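# Sort tangled wires into bins, one colour each

## Task

Separate the tangled wires by colour and put each colour in its own bin, with no wire still hooked on or twisted around a wire of a different colour. Every wire has to lie on the floor of its bin. A short end or loop may poke over the rim, but it must not droop down the outside more than about a finger's width, and it must not reach into a bin that holds a different colour. No part of any wire may hang over the table edge. Yanking or squeezing two wires hard against each other may count as a failure.

## Robot and tools

Robot: two arms, left_arm and right_arm, each with a two-finger gripper. The fingers point along the gripper's +z axis and close along its y axis. end_effector_position is the spot between the finger pads, roughly 1 cm short of the tips.

Frame: every pose, target and offset uses the scene frame. Its origin is at table-top height, midway between the arms' nominal bases; +x points out over the table, +y toward left_arm, +z up. The arm names do not match left or right in the images. Calibrated bases: left_arm at (-0.015, +0.340, 0) m, quat_wxyz (+1.000, 0, 0, +0.017); right_arm at (-0.024, -0.237, 0) m, quat_wxyz (+1.000, 0, 0, -0.006). Reported hand poses can be a few cm off, more at long reach.

execute_actions(actions, cameras): actions is a list of actions; each action is a table of up to 15 rows, one row per 1/30 s step (a shorter table repeats its last row to fill 15). Every row is a single list of 14 numbers in [-1, 1]: left_arm dx, dy, dz, rx, ry, rz, opening, then right_arm in the same order. dx..rz are an offset, not a pose: they are measured from that arm's Hand target as it stood when the action began, along scene axes, and every row of the action refers to that same start. 1.0 equals 0.6 m of translation or 180 degrees; rx, ry, rz form one rotation vector, turning about the Hand target's position. Because each new action starts from the updated Hand target, sending the same offset twice moves twice. Six zeros re-command the current Hand target. Opening is absolute: +1 fully open (0.094 m), -1 closed; a 0 there is a real command, so resend the present opening to keep a gripper unchanged. cameras: list of names, ["all"], or []; images come only when asked or when actions is empty.

move(target, speed, blend, opening_speed, grip_force, blocking, cameras): target is one 14-number row or a list of up to 15 rows, laid out and scaled as above; every row is an offset from the Hand targets at the move's start, not from the previous row. The gripper follows a straight path, turning the short way. speed: path top speed in m/s, 0.002 to 2.9 (default 0.25), turning up to twice that in rad/s; one value or one per target. blend: corner rounding in m for lists (0 = stop at each). opening_speed: rate of finger change per second on the -1..+1 scale, at least 0.2; use it to close gently. grip_force: newtons per finger pad, 10 to 50, one value or one per arm; it persists, and low values close slowly. blocking=false returns after about 0.5 s while the move keeps running. A move lasts at most 10 s. Changed openings on later rows apply once everything is at rest there. The result adds a "move:" line: done, off_target, moving, held or fault, plus limits such as paced (pose clipped) or held (steps withheld). done means within 10 mm and 2 degrees. Neither done nor off_target tells you about contact.

wait(seconds): 0 to 10 s, arms hold their last command; a running move continues. stop(): brakes a running move, needing some distance. zoom_image(camera, region): region [x0, y0, x1, y1] in pixels, at most 504 by 504, on a camera from the newest images. finished_scene(scene): pass the current scene number; irreversible.

Cameras (all 672x504): cam_head_left, cam_head_right, cam_high, cam_left_wrist, cam_right_wrist.

Results: per arm end_effector_position (m) and end_effector_quat_wxyz; Hand target (the last commanded pose after clipping, the base for the next offsets); Tool commands; grip_measured on the opening scale (about 2.5 mm wide when empty; it tracks the command, so it does not reveal a contact); Joint positions (last value is finger opening in m); Joint torques (include arm weight, offsets and noise); Joint velocities (may be omitted if all are within noise); step readings of end_effector_position for action calls; motor temperatures, with MOTOR HOT near 75 °C and an over-temperature fault at 90 °C that folds that arm for good.

Behaviour: each step the commanded orientation is clipped to 40 degrees from the measured one. Friction and weight can leave a gripper resting a few cm from its target; sending the remaining distance as an offset fixes it. A blocked arm keeps pushing until commanded back past its gripper. Fast moves lag, stray and hit harder, especially with a near-straight arm. Avoid paths near an arm's own base. Joint ranges (rad): waist -2.618..3.054, shoulder 0..3.142, elbow 0..3.142 (straight 2.901), wrist pitch and yaw ±1.571, wrist roll ±2.094.

Avoid: the two arms, grippers or wrist cameras touching each other (the clearance check does not cover grippers or cameras); closing on the other arm's fingers; strain on camera cables; hard hits on the table or fixtures; dropping or releasing wires while moving; any wire end left off the table edge; tugging two tangled wires tightly against each other; long holding or overstretched poses that heat motors. To release, command an opening well above grip_measured.

Each tool is called after ">>>" in YAML: its name, and indented under it one key for each argument.

## Session

>>> execute_actions:
  actions: []

Scene clock: 0.00 s.
left_arm: end_effector_position=(+0.3006, +0.2434, +0.1562) grip_measured=+1.000 end_effector_quat_wxyz=(+0.234, +0.126, +0.943, -0.201) | right_arm: end_effector_position=(+0.3749, -0.1187, +0.1643) grip_measured=+1.000 end_effector_quat_wxyz=(+0.155, -0.020, +0.987, +0.027)
Joint positions: left_arm=[-0.109 1.348 1.062 -0.804 0.421 0.087 0.094] | right_arm=[0.313 1.832 1.706 -1.131 0.034 0.256 0.094]
Joint velocities: within noise
Joint torques (N m): no reading
Motor temperatures (°C): left_arm=[33 34 42 32 31 33 34] | right_arm=[32 32 38 36 34 32 33]
Heat: left arm: 42 °C; right arm: 38 °C.
Hand target: left_arm +0.3003, +0.2423, +0.1594; +0.237, +0.129, +0.941, -0.204 | right_arm +0.3761, -0.1186, +0.1707; +0.163, -0.020, +0.986, +0.028
Tool commands: left_gripper/opening=+1.0 right_gripper/opening=+1.0

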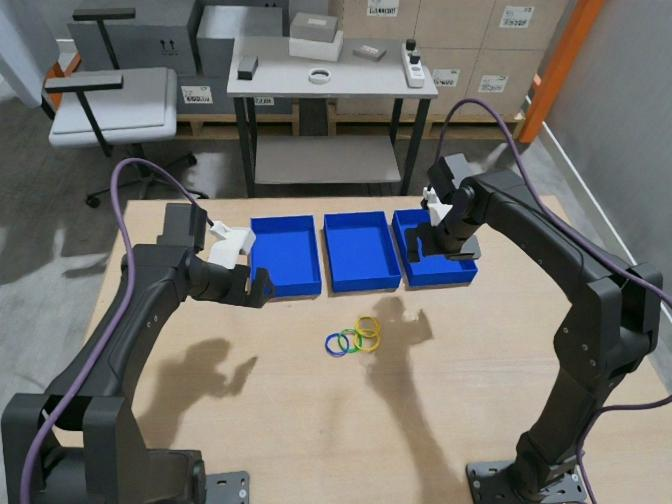

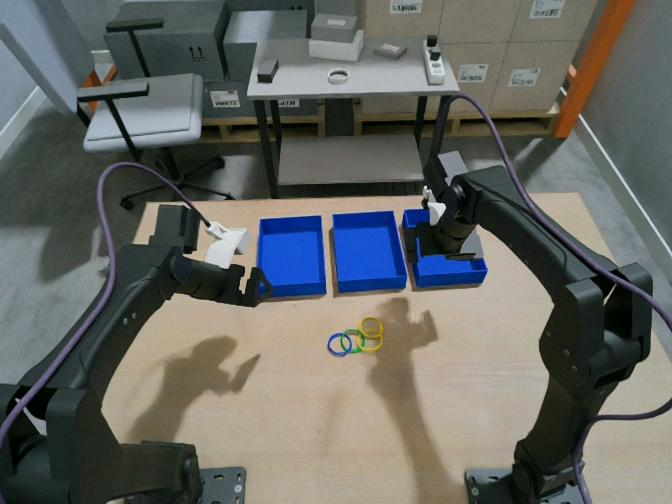

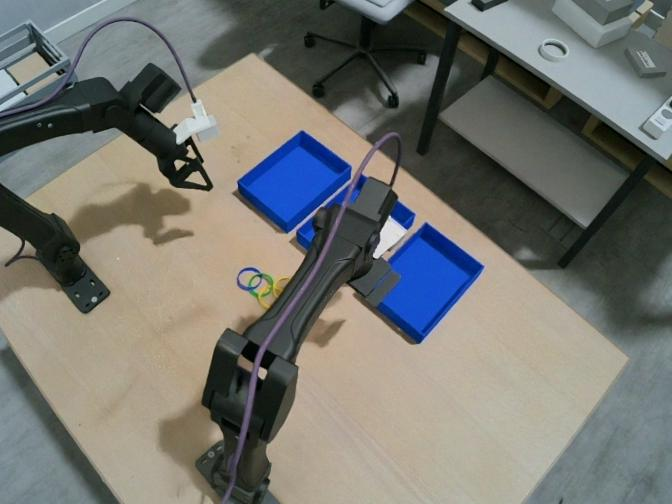

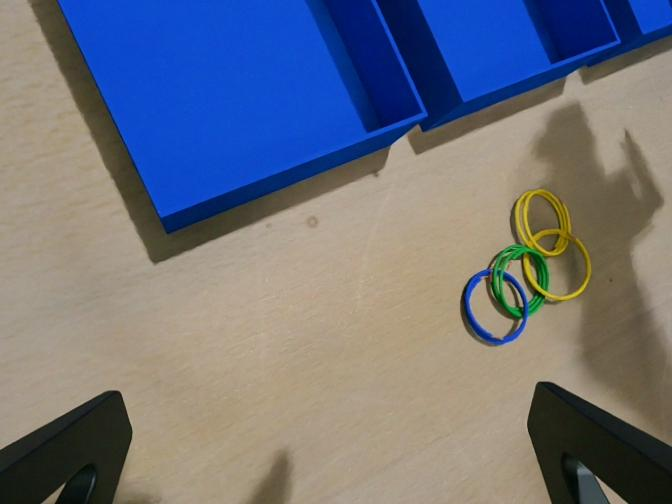

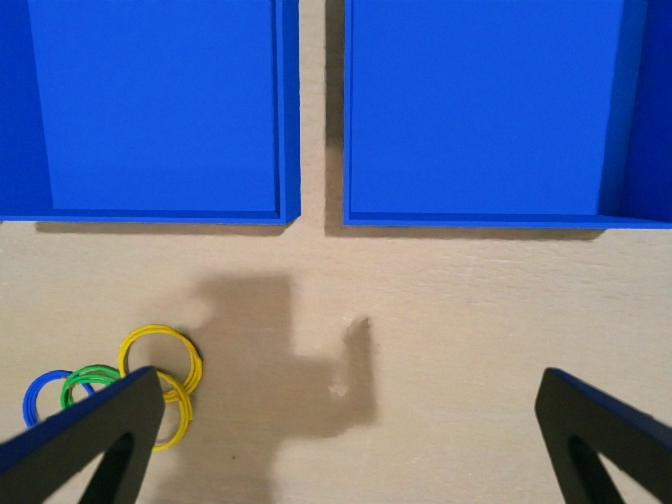

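>>> zoom_image:
  camera: "cam_left_wrist"
  region: [440, 170, 620, 360]

>>> zoom_image:
  camera: "cam_head_right"
  region: [310, 300, 400, 370]

>>> zoom_image:
  camera: "cam_right_wrist"
  region: [10, 300, 220, 460]

Scaled by 2.653 from the camera's 672x504 image, which has a finer 960x720 frame.

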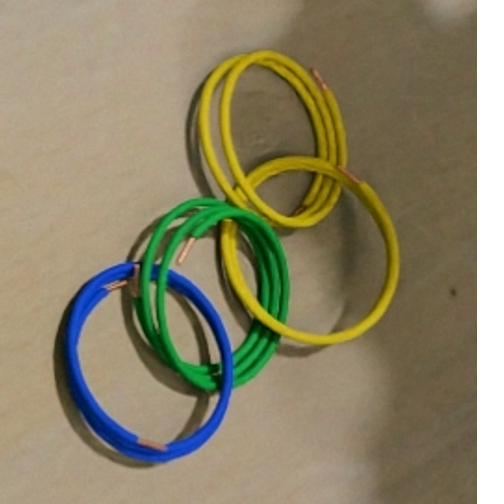

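Scaled by 5.600 from the camera's 672x504 image, which has a finer 960x720 frame.

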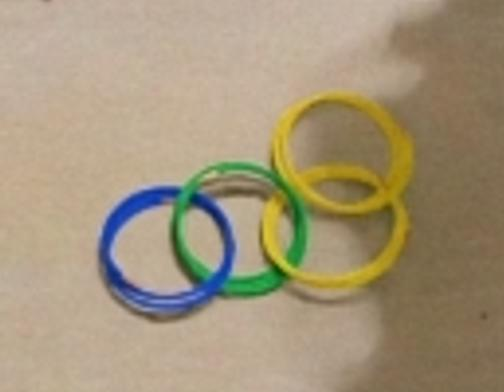

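Scaled by 2.400 from the camera's 672x504 image, which has a finer 960x720 frame.

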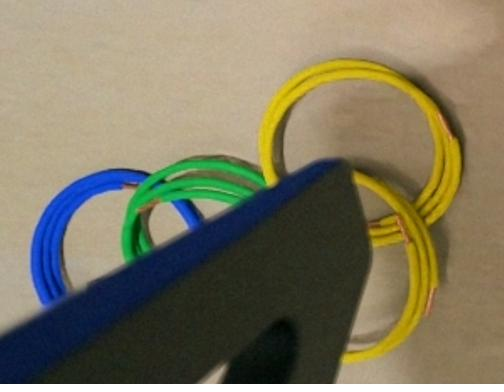

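>>> move:
  target: [0,0.08,0,0,0,0,1,-0.1,0.23,0.08,0,0,0,1]
  cameras: ["all"]

>>> zoom_image:
  camera: "cam_right_wrist"
  region: [200, 150, 500, 400]

Scene clock: 30.53 s.
left_arm: end_effector_position=(+0.2990, +0.2912, +0.1544) grip_measured=+1.000 end_effector_quat_wxyz=(+0.237, +0.123, +0.943, -0.198) | right_arm: end_effector_position=(+0.3091, +0.0216, +0.2166) grip_measured=+1.000 end_effector_quat_wxyz=(+0.158, -0.028, +0.986, +0.035)
Joint positions: left_arm=[0.081 1.361 1.074 -0.881 0.495 0.272 0.094] | right_arm=[0.732 1.935 2.059 -1.403 0.146 0.642 0.094]
Joint torques (N m): left_arm=[0.5 -4.05 7.91 0.67 0.4 0.09] | right_arm=[-0.54 -7.38 8.64 0.72 0.25 0.06]
Motor temperatures (°C): left_arm=[33 36 46 33 32 33 34] | right_arm=[32 38 42 36 34 32 33]
Heat: left arm: 46 °C; right arm: 42 °C.
Hand target: left_arm +0.3003, +0.2904, +0.1594; +0.237, +0.129, +0.941, -0.204 | right_arm +0.3161, +0.0194, +0.2188; +0.164, -0.020, +0.986, +0.029
Off the commanded pose: left_arm 0.005 m, 1 deg | right_arm 0.008 m, 1 deg.
move: done

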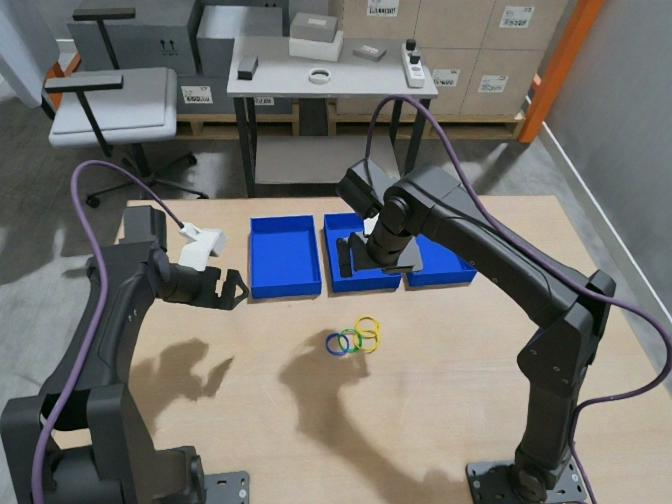

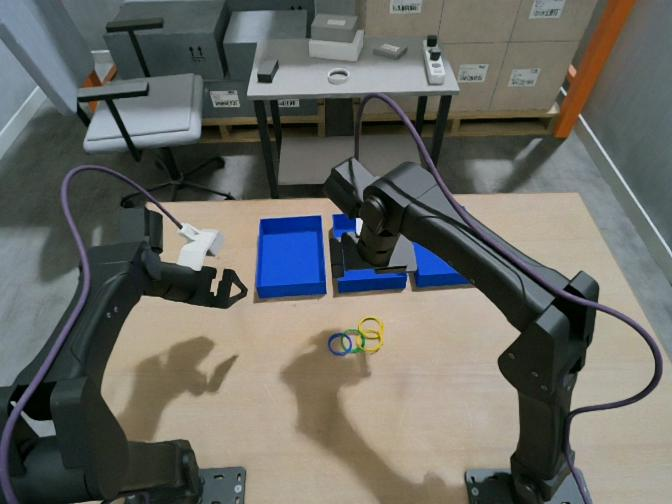

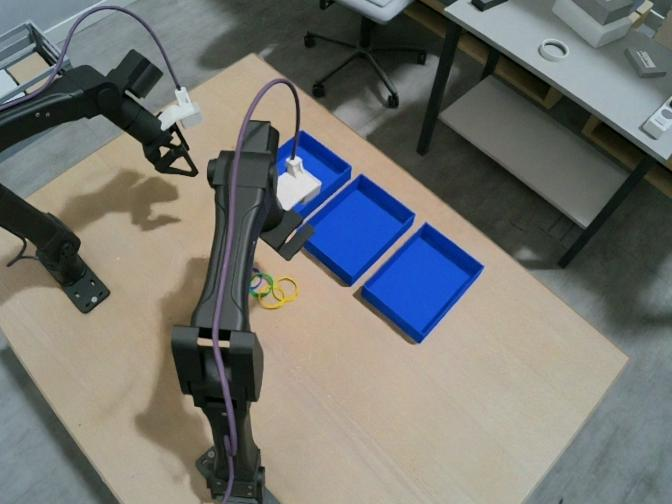

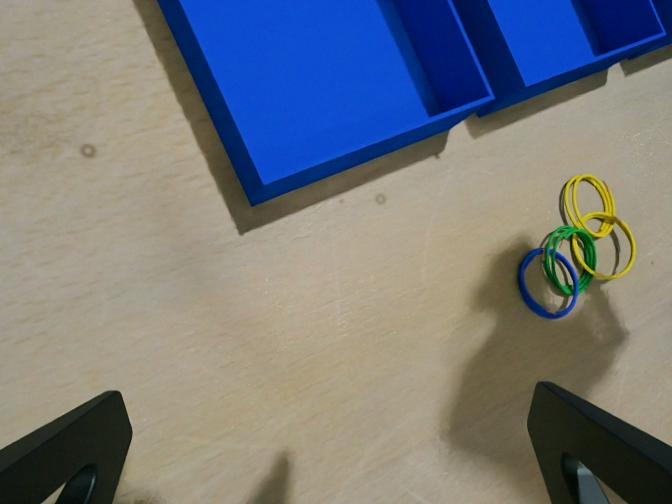

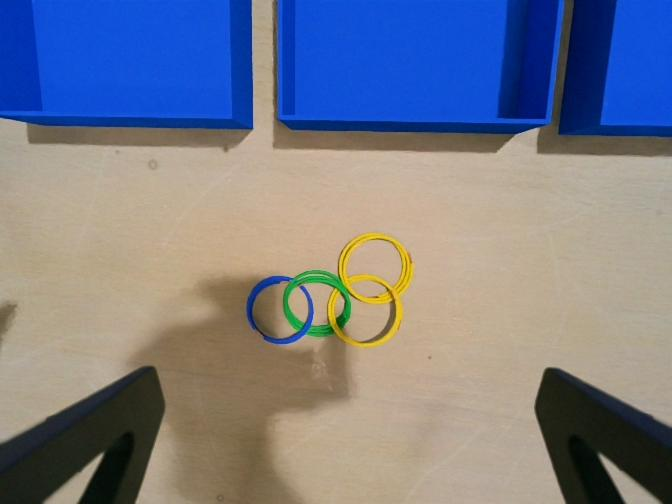

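Scaled by 1.680 from the camera's 672x504 image, which has a finer 960x720 frame.

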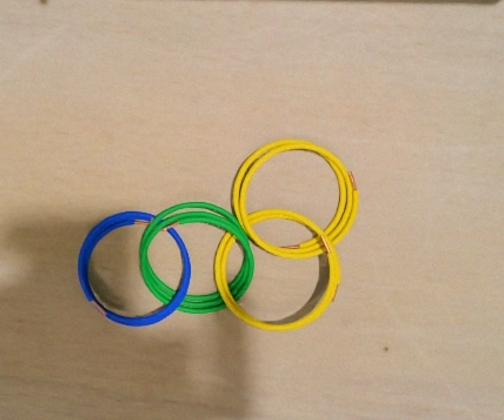

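>>> move:
  target: [0,0,0,0,0,0,1,-0.03,0,-0.17,0,0,0,1]
  cameras: ["cam_right_wrist","cam_left_wrist","cam_head_left"]

>>> zoom_image:
  camera: "cam_right_wrist"
  region: [180, 150, 480, 400]

Scene clock: 47.90 s.
left_arm: end_effector_position=(+0.2990, +0.2911, +0.1544) grip_measured=+1.000 end_effector_quat_wxyz=(+0.237, +0.123, +0.943, -0.198) | right_arm: end_effector_position=(+0.2981, +0.0213, +0.1085) grip_measured=+1.000 end_effector_quat_wxyz=(+0.148, -0.023, +0.988, +0.026)
Joint positions: left_arm=[0.081 1.361 1.074 -0.881 0.496 0.273 0.094] | right_arm=[0.753 1.868 1.538 -0.981 0.154 0.674 0.094]
Joint torques (N m): left_arm=[0.58 -4.36 7.83 0.7 0.39 0.13] | right_arm=[0.4 -11.3 4.86 0.9 0.27 0.07]
Heat: left arm: 49 °C; right arm: 42 °C.
Hand target: left_arm +0.3003, +0.2903, +0.1594; +0.237, +0.129, +0.941, -0.204 | right_arm +0.2981, +0.0195, +0.1168; +0.164, -0.020, +0.986, +0.029
Off the commanded pose: left_arm 0.005 m, 1 deg | right_arm 0.009 m, 2 deg.
move: done
Images, in order (width x height): cam_head_left 672x504, cam_left_wrist 672x504, cam_right_wrist 672x504.

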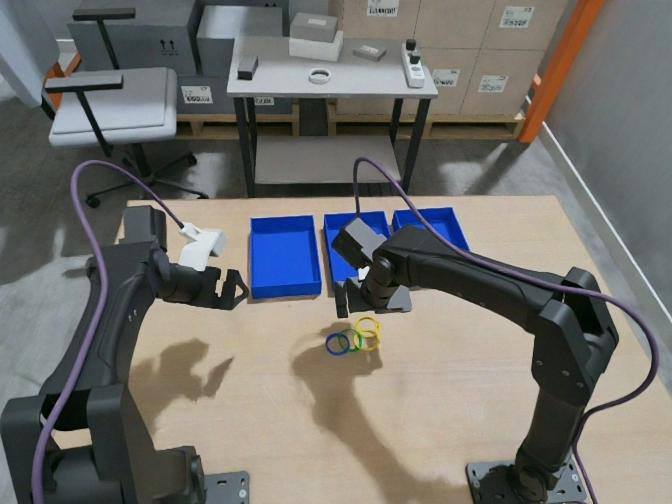

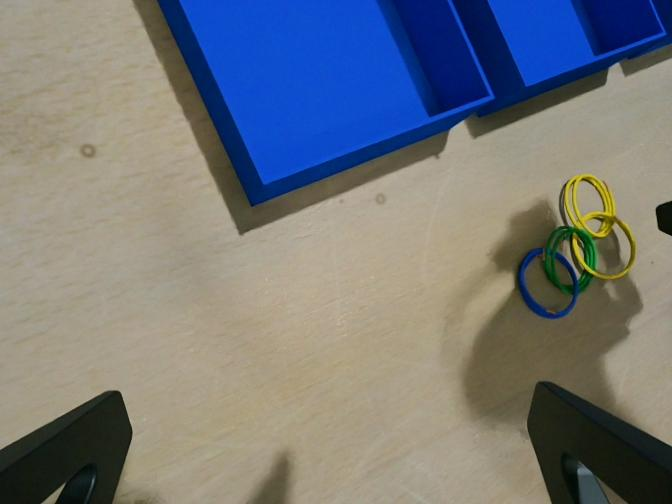

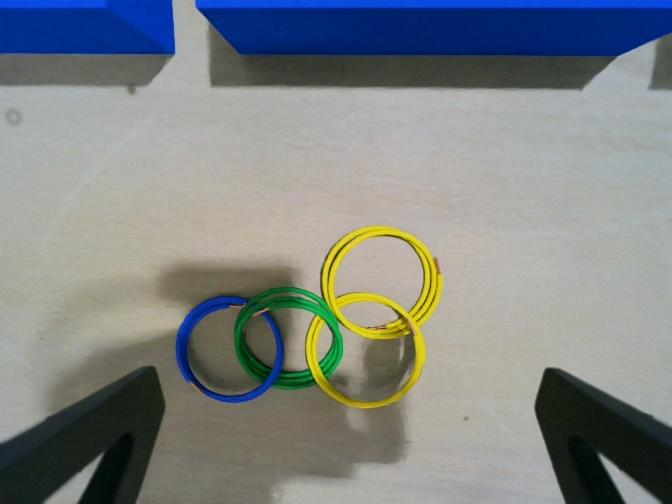

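Scaled by 1.680 from the camera's 672x504 image, which has a finer 960x720 frame.

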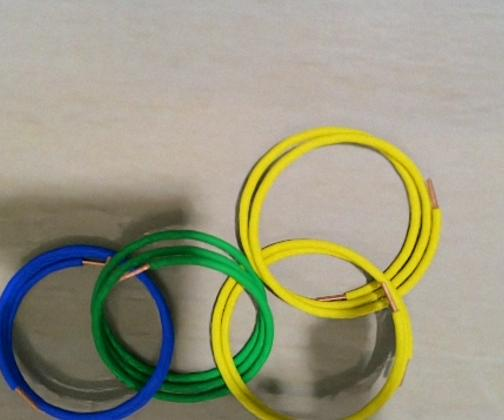

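>>> zoom_image:
  camera: "cam_right_wrist"
  region: [170, 270, 300, 410]

>>> zoom_image:
  camera: "cam_right_wrist"
  region: [290, 270, 430, 410]

Scaled by 3.600 from the camera's 672x504 image, which has a finer 960x720 frame.

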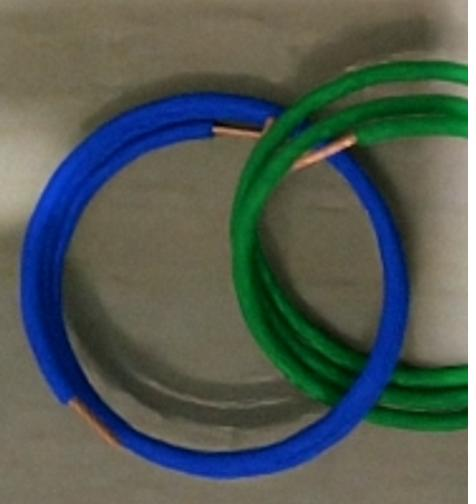

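Scaled by 3.600 from the camera's 672x504 image, which has a finer 960x720 frame.

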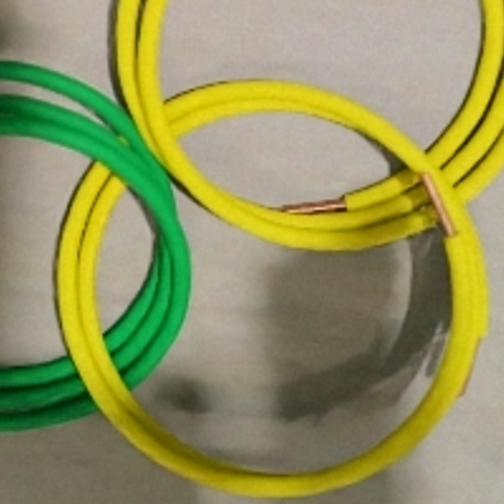

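>>> move:
  target: [0,0,0,0,0,0,1,-0.06,0.01,-0.1,0,0,0,1]
  cameras: ["cam_right_wrist"]

>>> zoom_image:
  camera: "cam_right_wrist"
  region: [150, 200, 340, 400]

>>> zoom_image:
  camera: "cam_right_wrist"
  region: [300, 150, 500, 400]

Scene clock: 127.33 s.
left_arm: end_effector_position=(+0.2990, +0.2911, +0.1544) grip_measured=+1.000 end_effector_quat_wxyz=(+0.237, +0.123, +0.943, -0.198) | right_arm: end_effector_position=(+0.2596, +0.0274, +0.0472) grip_measured=+1.000 end_effector_quat_wxyz=(+0.146, -0.026, +0.989, +0.024)
Joint positions: left_arm=[0.081 1.361 1.074 -0.881 0.496 0.273 0.094] | right_arm=[0.842 1.841 1.257 -0.747 0.176 0.757 0.094]
Joint torques (N m): left_arm=[0.54 -4.23 7.72 0.67 0.38 0.15] | right_arm=[0.09 -10.99 4.63 0.9 0.29 0.06]
Motor temperatures (°C): left_arm=[33 36 52 33 32 33 34] | right_arm=[32 41 41 37 34 32 33]
Heat: left arm: 52 °C; right arm: 41 °C.
Hand target: left_arm +0.3003, +0.2903, +0.1594; +0.237, +0.129, +0.941, -0.204 | right_arm +0.2620, +0.0254, +0.0567; +0.163, -0.020, +0.986, +0.028
Off the commanded pose: left_arm 0.005 m, 1 deg | right_arm 0.010 m, 2 deg.
move: done
Images, in order (width x height): cam_right_wrist 672x504.

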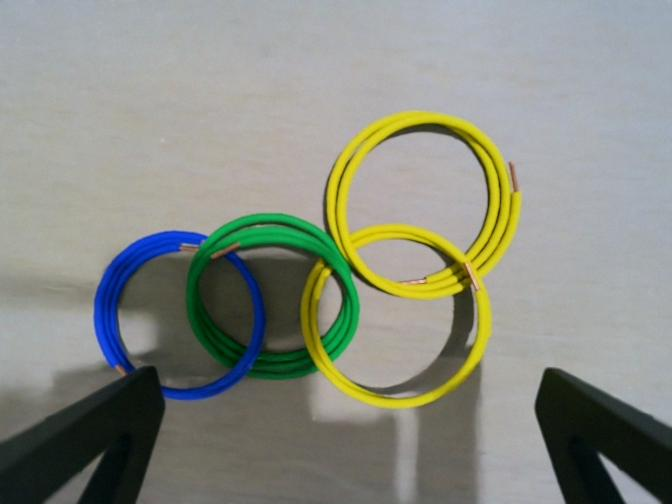

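Scaled by 2.520 from the camera's 672x504 image, which has a finer 960x720 frame.

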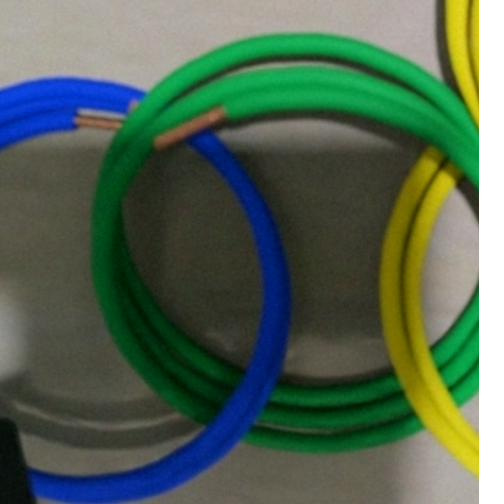

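Scaled by 2.016 from the camera's 672x504 image, which has a finer 960x720 frame.

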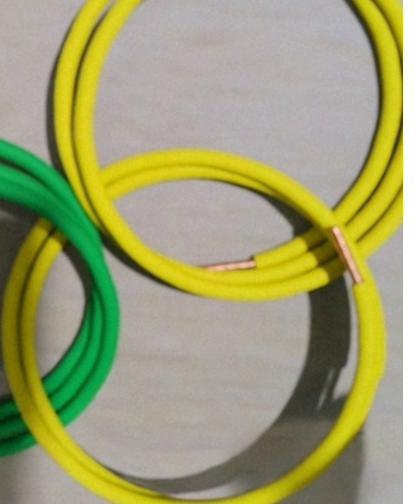

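>>> move:
  target: [0,0.08,0.05,0,0,0,1,-0.005,0.112,0,0,0,0,-0.4]
  cameras: ["cam_right_wrist"]

Scene clock: 166.77 s.
left_arm: end_effector_position=(+0.2996, +0.3398, +0.1848) grip_measured=+1.000 end_effector_quat_wxyz=(+0.236, +0.123, +0.944, -0.196) | right_arm: end_effector_position=(+0.2510, +0.0905, +0.0546) grip_measured=-0.398 end_effector_quat_wxyz=(+0.155, -0.027, +0.987, +0.034)
Joint positions: left_arm=[0.269 1.43 1.263 -1.103 0.556 0.477 0.094] | right_arm=[0.969 1.975 1.465 -0.817 0.207 0.877 0.028]
Joint torques (N m): left_arm=[0.31 -4.56 7.65 0.53 0.47 0.13] | right_arm=[-0.29 -7.73 8.87 0.65 0.32 0.08]
Motor temperatures (°C): left_arm=[33 36 53 33 32 33 34] | right_arm=[32 48 41 36 34 32 33]
Heat: left arm: 53 °C; right arm: 48 °C.
Hand target: left_arm +0.3003, +0.3383, +0.1895; +0.237, +0.129, +0.941, -0.204 | right_arm +0.2591, +0.0927, +0.0568; +0.164, -0.020, +0.986, +0.029
Off the commanded pose: left_arm 0.005 m, 1 deg | right_arm 0.009 m, 1 deg.
move: done
Images, in order (width x height): cam_right_wrist 672x504.

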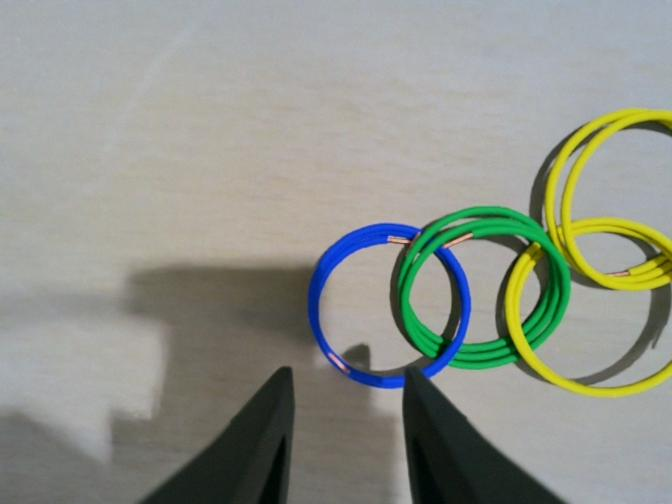

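>>> move:
  target: [0,0,0,0,0,0,1,0.025,0.014,-0.045,0,0,0,-0.4]
  speed: 0.1
  cameras: ["cam_right_wrist","cam_head_left"]

>>> zoom_image:
  camera: "cam_head_left"
  region: [300, 280, 420, 380]

Scene clock: 180.50 s.
left_arm: end_effector_position=(+0.2994, +0.3398, +0.1847) grip_measured=+1.000 end_effector_quat_wxyz=(+0.236, +0.123, +0.944, -0.196) | right_arm: end_effector_position=(+0.2626, +0.0954, +0.0272) grip_measured=-0.398 end_effector_quat_wxyz=(+0.150, -0.023, +0.988, +0.025)
Joint positions: left_arm=[0.269 1.43 1.263 -1.104 0.556 0.478 0.094] | right_arm=[0.954 2.062 1.484 -0.766 0.207 0.873 0.028]
Joint torques (N m): left_arm=[0.42 -4.49 7.57 0.48 0.47 0.14] | right_arm=[-0.51 -8.46 8.51 0.86 0.28 -0.06]
Heat: left arm: 50 °C; right arm: 45 °C.
Hand target: left_arm +0.3003, +0.3383, +0.1894; +0.237, +0.129, +0.941, -0.204 | right_arm +0.2740, +0.1010, +0.0298; +0.164, -0.020, +0.986, +0.028
Off the commanded pose: left_arm 0.005 m, 1 deg | right_arm 0.013 m, 2 deg.
move: off_target (right_arm)
Images, in order (width x height): cam_head_left 672x504, cam_right_wrist 672x504.

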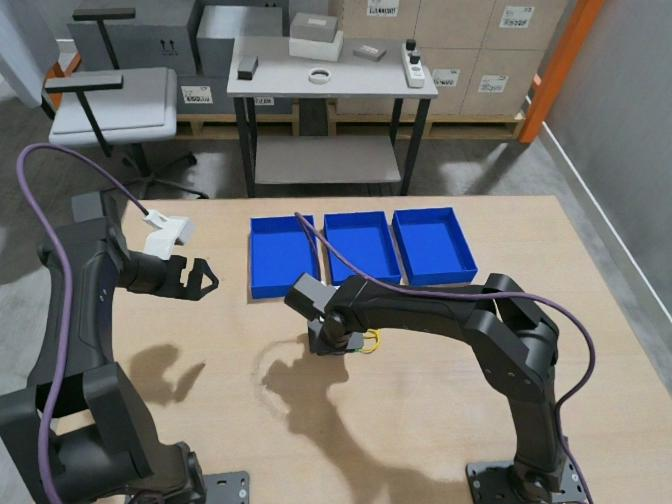

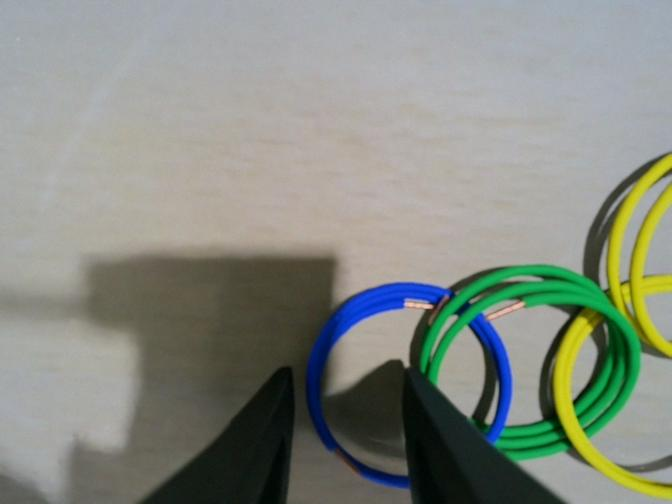

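Scaled by 4.200 from the camera's 672x504 image, which has a finer 960x720 frame.

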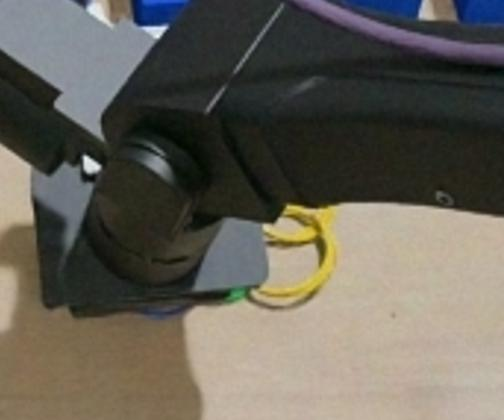

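>>> move:
  target: [0,0,0,0,0,0,1,0.0,0.006,-0.022,0,0,0,-0.4]
  speed: 0.06
  cameras: ["cam_right_wrist"]

Scene clock: 191.87 s.
left_arm: end_effector_position=(+0.2994, +0.3398, +0.1847) grip_measured=+1.000 end_effector_quat_wxyz=(+0.236, +0.123, +0.944, -0.196) | right_arm: end_effector_position=(+0.2673, +0.1002, +0.0224) grip_measured=-0.399 end_effector_quat_wxyz=(+0.157, -0.022, +0.987, +0.031)
Joint positions: left_arm=[0.269 1.43 1.263 -1.104 0.556 0.478 0.094] | right_arm=[0.954 2.078 1.484 -0.732 0.212 0.872 0.028]
Joint torques (N m): left_arm=[0.32 -4.68 7.36 0.45 0.5 0.11] | right_arm=[-0.1 -7.62 7.49 0.95 0.23 -0.01]
Heat: left arm: 49 °C; right arm: 44 °C.
Hand target: left_arm +0.3003, +0.3383, +0.1894; +0.237, +0.129, +0.941, -0.204 | right_arm +0.2740, +0.1046, +0.0165; +0.164, -0.020, +0.986, +0.028
Off the commanded pose: left_arm 0.005 m, 1 deg | right_arm 0.010 m, 1 deg.
move: done
Images, in order (width x height): cam_right_wrist 672x504.

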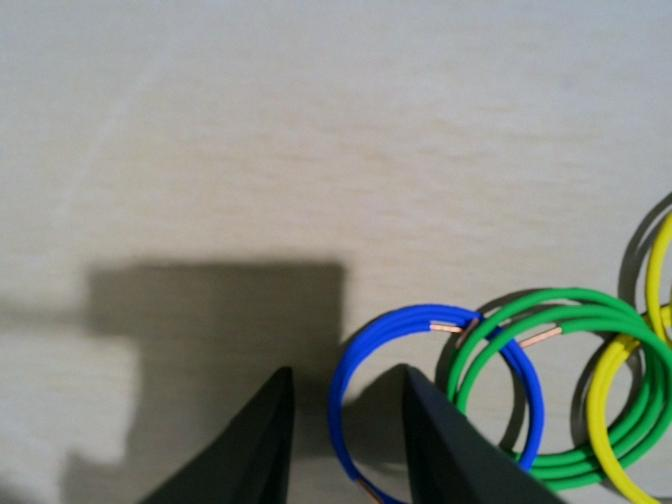

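>>> move:
  target: [0,0,0,0,0,0,1,0.0,0.0,-0.012,0,0,0,-0.4]
  speed: 0.05
  cameras: ["cam_right_wrist"]

Scene clock: 199.07 s.
left_arm: end_effector_position=(+0.2994, +0.3398, +0.1847) grip_measured=+1.000 end_effector_quat_wxyz=(+0.236, +0.123, +0.944, -0.196) | right_arm: end_effector_position=(+0.2705, +0.1032, +0.0227) grip_measured=-0.399 end_effector_quat_wxyz=(+0.164, -0.020, +0.986, +0.036)
Joint positions: left_arm=[0.269 1.43 1.263 -1.104 0.556 0.478 0.094] | right_arm=[0.954 2.081 1.484 -0.713 0.217 0.872 0.028]
Joint torques (N m): left_arm=[0.32 -4.7 7.23 0.48 0.51 0.12] | right_arm=[-0.09 -7.12 6.2 1.03 0.18 -0.01]
Heat: left arm: 49 °C; right arm: 44 °C.
Hand target: left_arm +0.3003, +0.3383, +0.1894; +0.237, +0.129, +0.941, -0.204 | right_arm +0.2740, +0.1046, +0.0094; +0.164, -0.020, +0.986, +0.028
Off the commanded pose: left_arm 0.005 m, 1 deg | right_arm 0.014 m, 1 deg.
move: off_target (right_arm)
Images, in order (width x height): cam_right_wrist 672x504.

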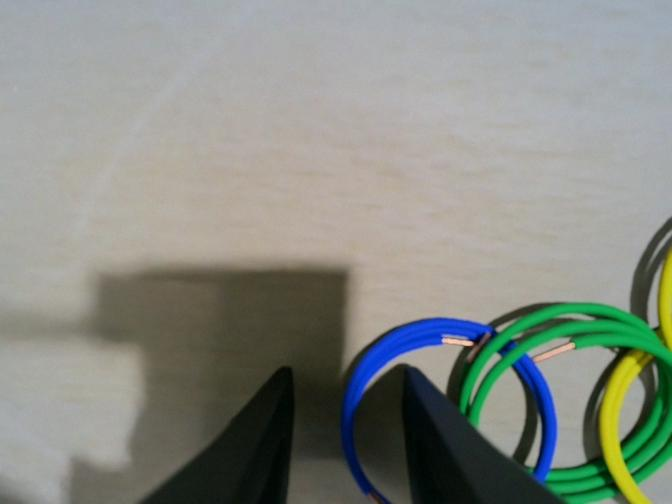

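>>> move:
  target: [0,0,0,0,0,0,1,0.0,-0.002,0.006,0,0,0,-0.93]
  speed: 0.05
  opening_speed: 0.3
  grip_force: 15
  cameras: ["cam_right_wrist","cam_left_wrist"]

>>> move:
  target: [0,0,0,0,0,0,1,0,0.0,0.03,0,0,0,-0.93]
  speed: 0.04
  cameras: ["cam_right_wrist","cam_left_wrist","cam_head_left"]

Scene clock: 223.47 s.
left_arm: end_effector_position=(+0.2994, +0.3398, +0.1847) grip_measured=+1.000 end_effector_quat_wxyz=(+0.236, +0.123, +0.944, -0.196) | right_arm: end_effector_position=(+0.2712, +0.1025, +0.0229) grip_measured=-0.925 end_effector_quat_wxyz=(+0.166, -0.020, +0.985, +0.034)
Joint positions: left_arm=[0.269 1.43 1.263 -1.104 0.556 0.478 0.094] | right_arm=[0.954 2.081 1.484 -0.713 0.223 0.872 0.004]
Joint torques (N m): left_arm=[0.27 -4.48 7.66 0.5 0.46 0.12] | right_arm=[-0.24 -7.73 6.41 0.93 0.11 -0.02]
Motor temperatures (°C): left_arm=[33 36 49 33 32 33 34] | right_arm=[32 42 42 37 34 32 33]
Heat: left arm: 49 °C; right arm: 42 °C.
Hand target: left_arm +0.3003, +0.3383, +0.1894; +0.237, +0.129, +0.941, -0.204 | right_arm +0.2741, +0.1034, +0.0130; +0.164, -0.020, +0.986, +0.028
Off the commanded pose: left_arm 0.005 m, 1 deg | right_arm 0.010 m, 1 deg.
grip_force (N): 15, 15
move: done
Images, in order (width x height): cam_left_wrist 672x504, cam_right_wrist 672x504.

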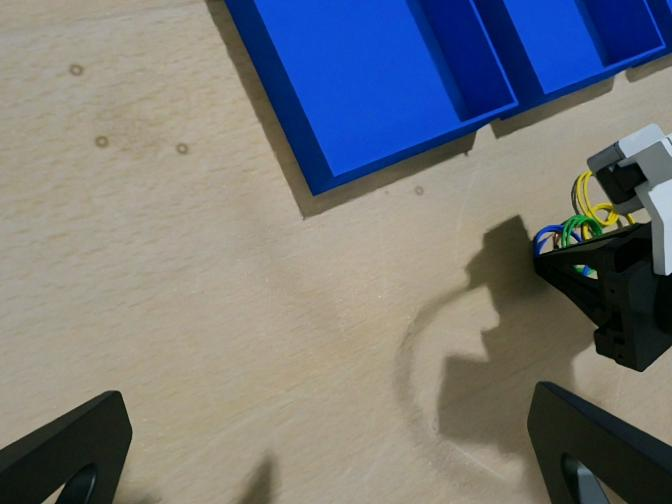

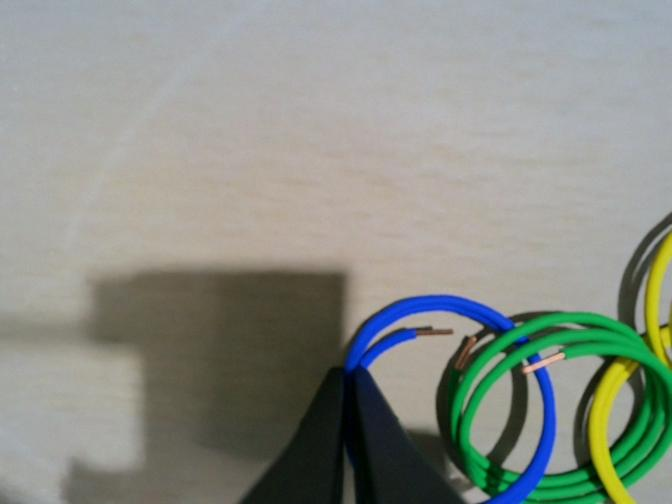

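Scene clock: 224.50 s.
left_arm: end_effector_position=(+0.2994, +0.3398, +0.1847) grip_measured=+1.000 end_effector_quat_wxyz=(+0.236, +0.123, +0.944, -0.196) | right_arm: end_effector_position=(+0.2684, +0.0985, +0.0247) grip_measured=-0.925 end_effector_quat_wxyz=(+0.159, -0.021, +0.987, +0.023)
Joint positions: left_arm=[0.269 1.43 1.263 -1.104 0.556 0.478 0.094] | right_arm=[0.954 2.081 1.498 -0.753 0.223 0.872 0.004]
Joint torques (N m): left_arm=[0.28 -4.72 7.5 0.46 0.48 0.16] | right_arm=[-0.24 -9.62 8.54 0.61 0.11 -0.03]
Heat: left arm: 49 °C; right arm: 43 °C.
Hand target: left_arm +0.3003, +0.3383, +0.1894; +0.237, +0.129, +0.941, -0.204 | right_arm +0.2740, +0.1034, +0.0310; +0.164, -0.020, +0.986, +0.028
Off the commanded pose: left_arm 0.005 m, 1 deg | right_arm 0.010 m, 1 deg.
grip_force (N): 15, 15
move: done
Images, in order (width x height): cam_head_left 672x504, cam_left_wrist 672x504, cam_right_wrist 672x504.

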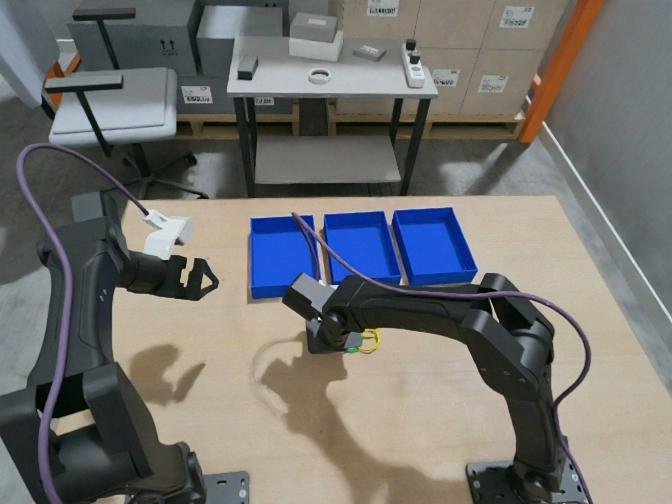

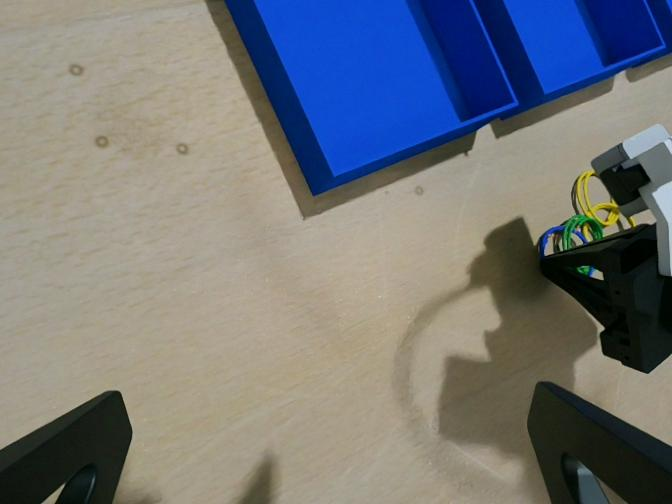

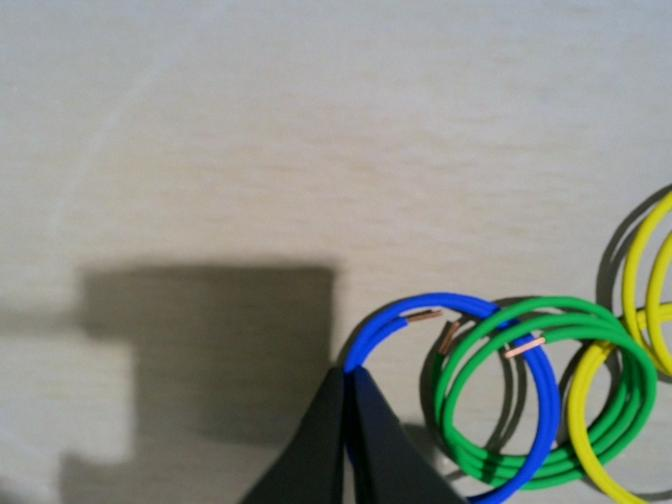

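>>> move:
  target: [0,0,0,0,0,0,1,0,0.03,0.06,0,0,0,-0.96]
  speed: 0.04
  cameras: ["cam_right_wrist","cam_left_wrist"]

>>> zoom_image:
  camera: "cam_left_wrist"
  region: [480, 130, 672, 330]

Scene clock: 232.17 s.
left_arm: end_effector_position=(+0.2994, +0.3398, +0.1847) grip_measured=+1.000 end_effector_quat_wxyz=(+0.236, +0.123, +0.944, -0.196) | right_arm: end_effector_position=(+0.2723, +0.1155, +0.0667) grip_measured=-0.931 end_effector_quat_wxyz=(+0.161, -0.021, +0.986, +0.030)
Joint positions: left_arm=[0.269 1.43 1.263 -1.104 0.556 0.478 0.094] | right_arm=[0.968 2.09 1.682 -0.918 0.223 0.888 0.003]
Joint torques (N m): left_arm=[0.39 -4.46 7.71 0.52 0.48 0.12] | right_arm=[0.55 -8.72 8.85 0.64 0.17 0.09]
Heat: left arm: 49 °C; right arm: 43 °C.
Hand target: left_arm +0.3003, +0.3383, +0.1894; +0.237, +0.129, +0.941, -0.204 | right_arm +0.2741, +0.1213, +0.0669; +0.163, -0.020, +0.986, +0.028
Off the commanded pose: left_arm 0.005 m, 1 deg | right_arm 0.006 m, 0 deg.
grip_force (N): 15, 15
move: done
Images, in order (width x height): cam_left_wrist 672x504, cam_right_wrist 672x504.

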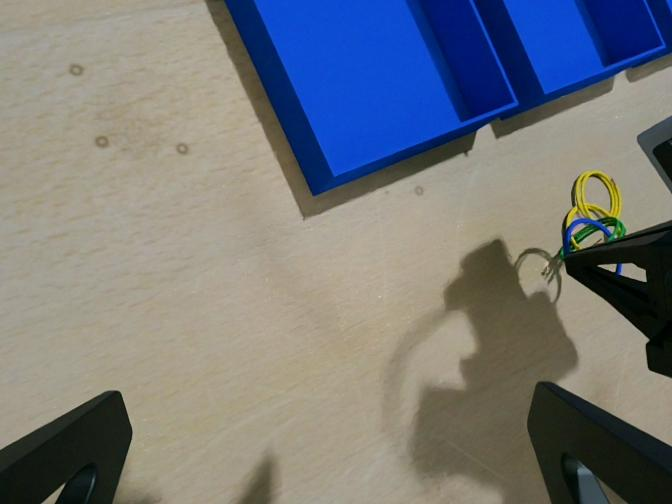

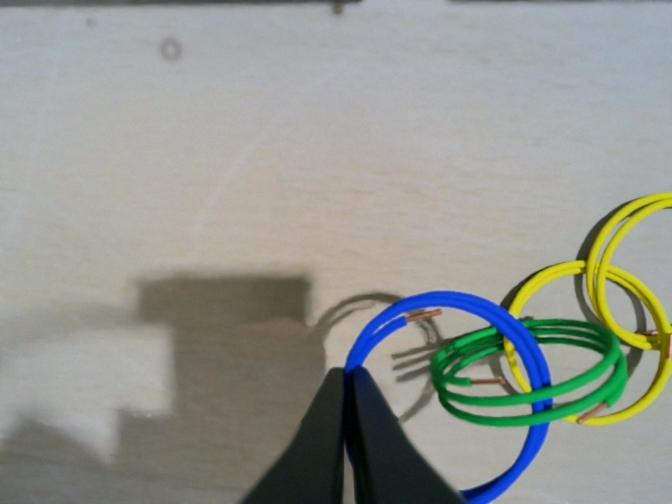

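Scaled by 2.520 from the camera's 672x504 image, which has a finer 960x720 frame.

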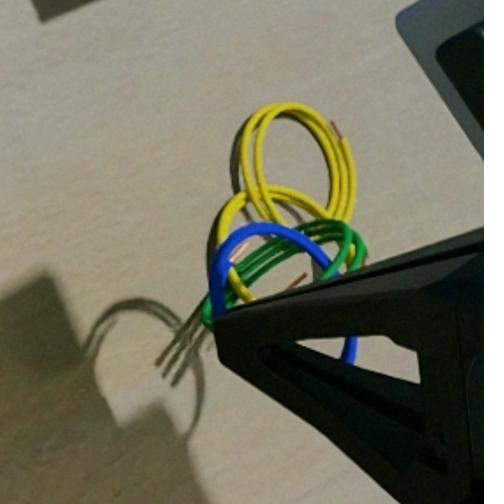

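>>> move:
  target: [0,0,0,0,0,0,1,0,0.0,0.25,0,0,0,-0.96]
  speed: 0.06
  cameras: ["all"]

>>> zoom_image:
  camera: "cam_right_wrist"
  region: [300, 220, 600, 504]

>>> zoom_image:
  camera: "cam_left_wrist"
  region: [480, 130, 672, 330]

Scene clock: 244.87 s.
left_arm: end_effector_position=(+0.2994, +0.3398, +0.1847) grip_measured=+1.000 end_effector_quat_wxyz=(+0.236, +0.123, +0.944, -0.196) | right_arm: end_effector_position=(+0.2742, +0.1181, +0.2151) grip_measured=-0.931 end_effector_quat_wxyz=(+0.170, -0.019, +0.984, +0.041)
Joint positions: left_arm=[0.269 1.43 1.263 -1.104 0.556 0.478 0.094] | right_arm=[0.968 2.192 2.443 -1.549 0.223 0.888 0.003]
Joint torques (N m): left_arm=[0.44 -4.88 7.54 0.48 0.47 0.13] | right_arm=[0.59 -9.5 8.01 0.68 0.18 0]
Heat: left arm: 49 °C; right arm: 43 °C.
Hand target: left_arm +0.3003, +0.3383, +0.1894; +0.237, +0.129, +0.941, -0.204 | right_arm +0.2741, +0.1213, +0.2169; +0.164, -0.020, +0.986, +0.028
Off the commanded pose: left_arm 0.005 m, 1 deg | right_arm 0.004 m, 2 deg.
joint sent to its limit (right arm) — joint 4 (wrist pitch), lower limit. The joint targets still meet the commanded pose.
grip_force (N): 15, 15
move: done

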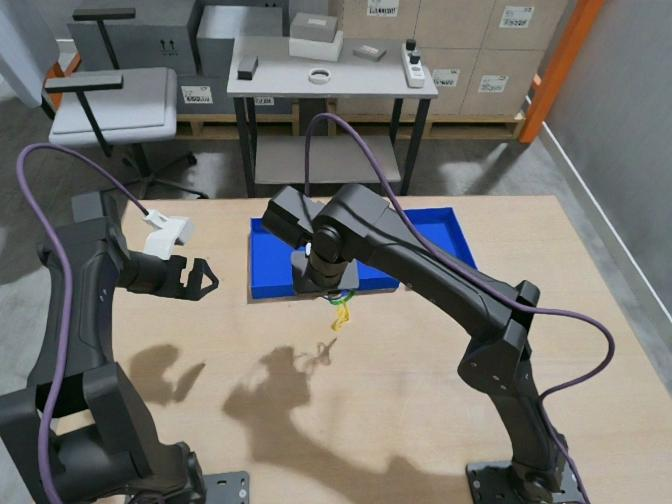

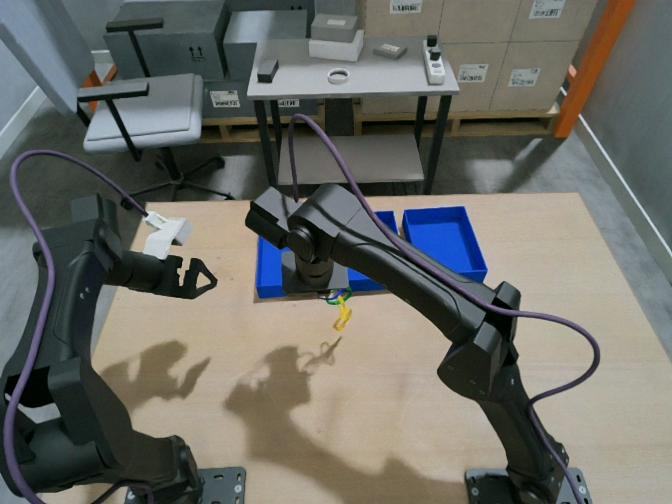

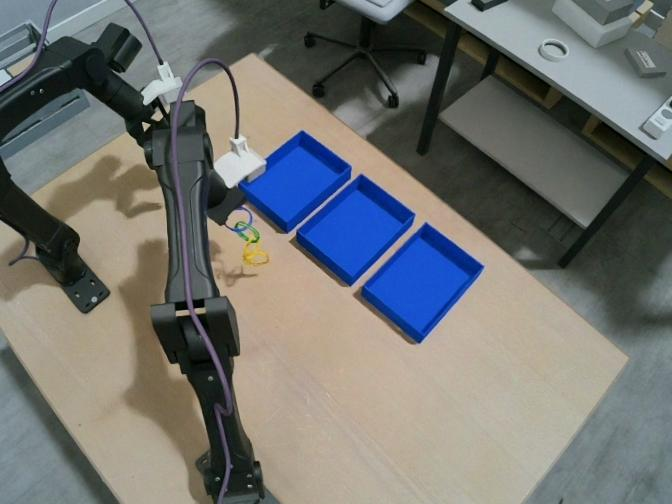

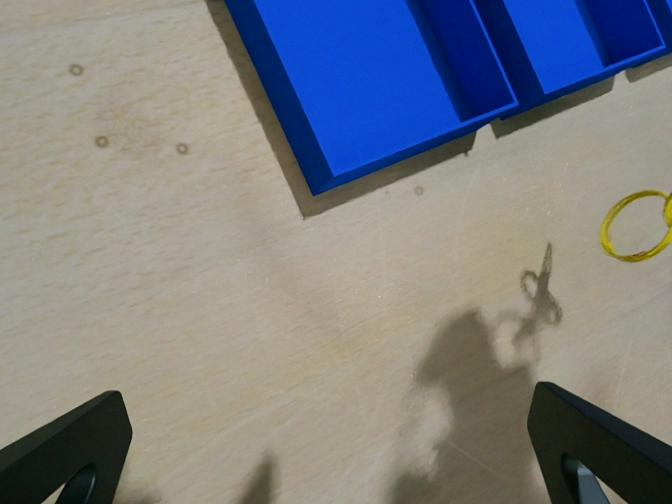

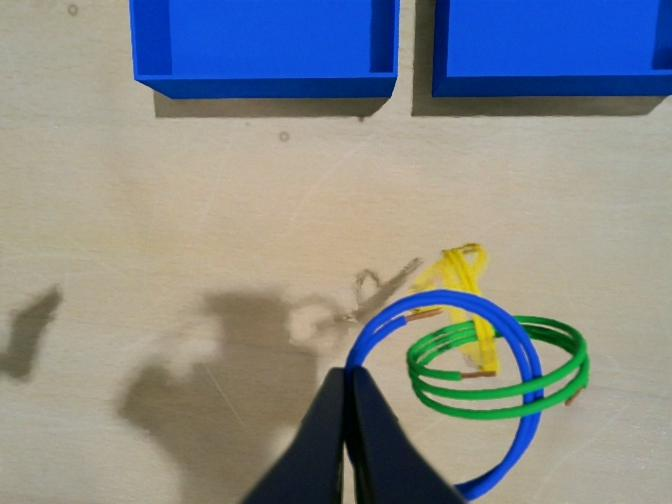

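Scaled by 1.680 from the camera's 672x504 image, which has a finer 960x720 frame.

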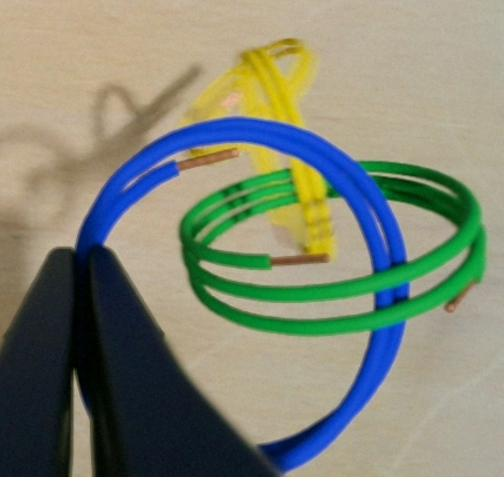

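Scaled by 2.520 from the camera's 672x504 image, which has a finer 960x720 frame.

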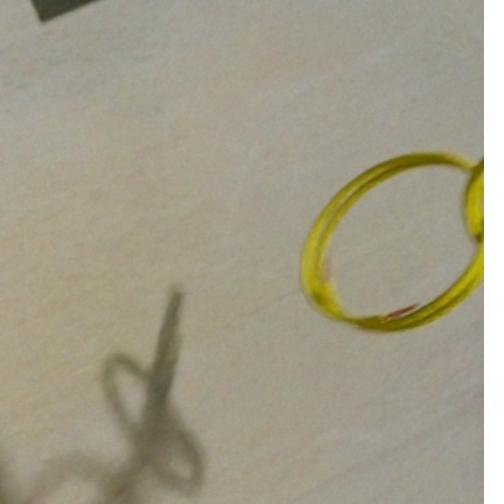

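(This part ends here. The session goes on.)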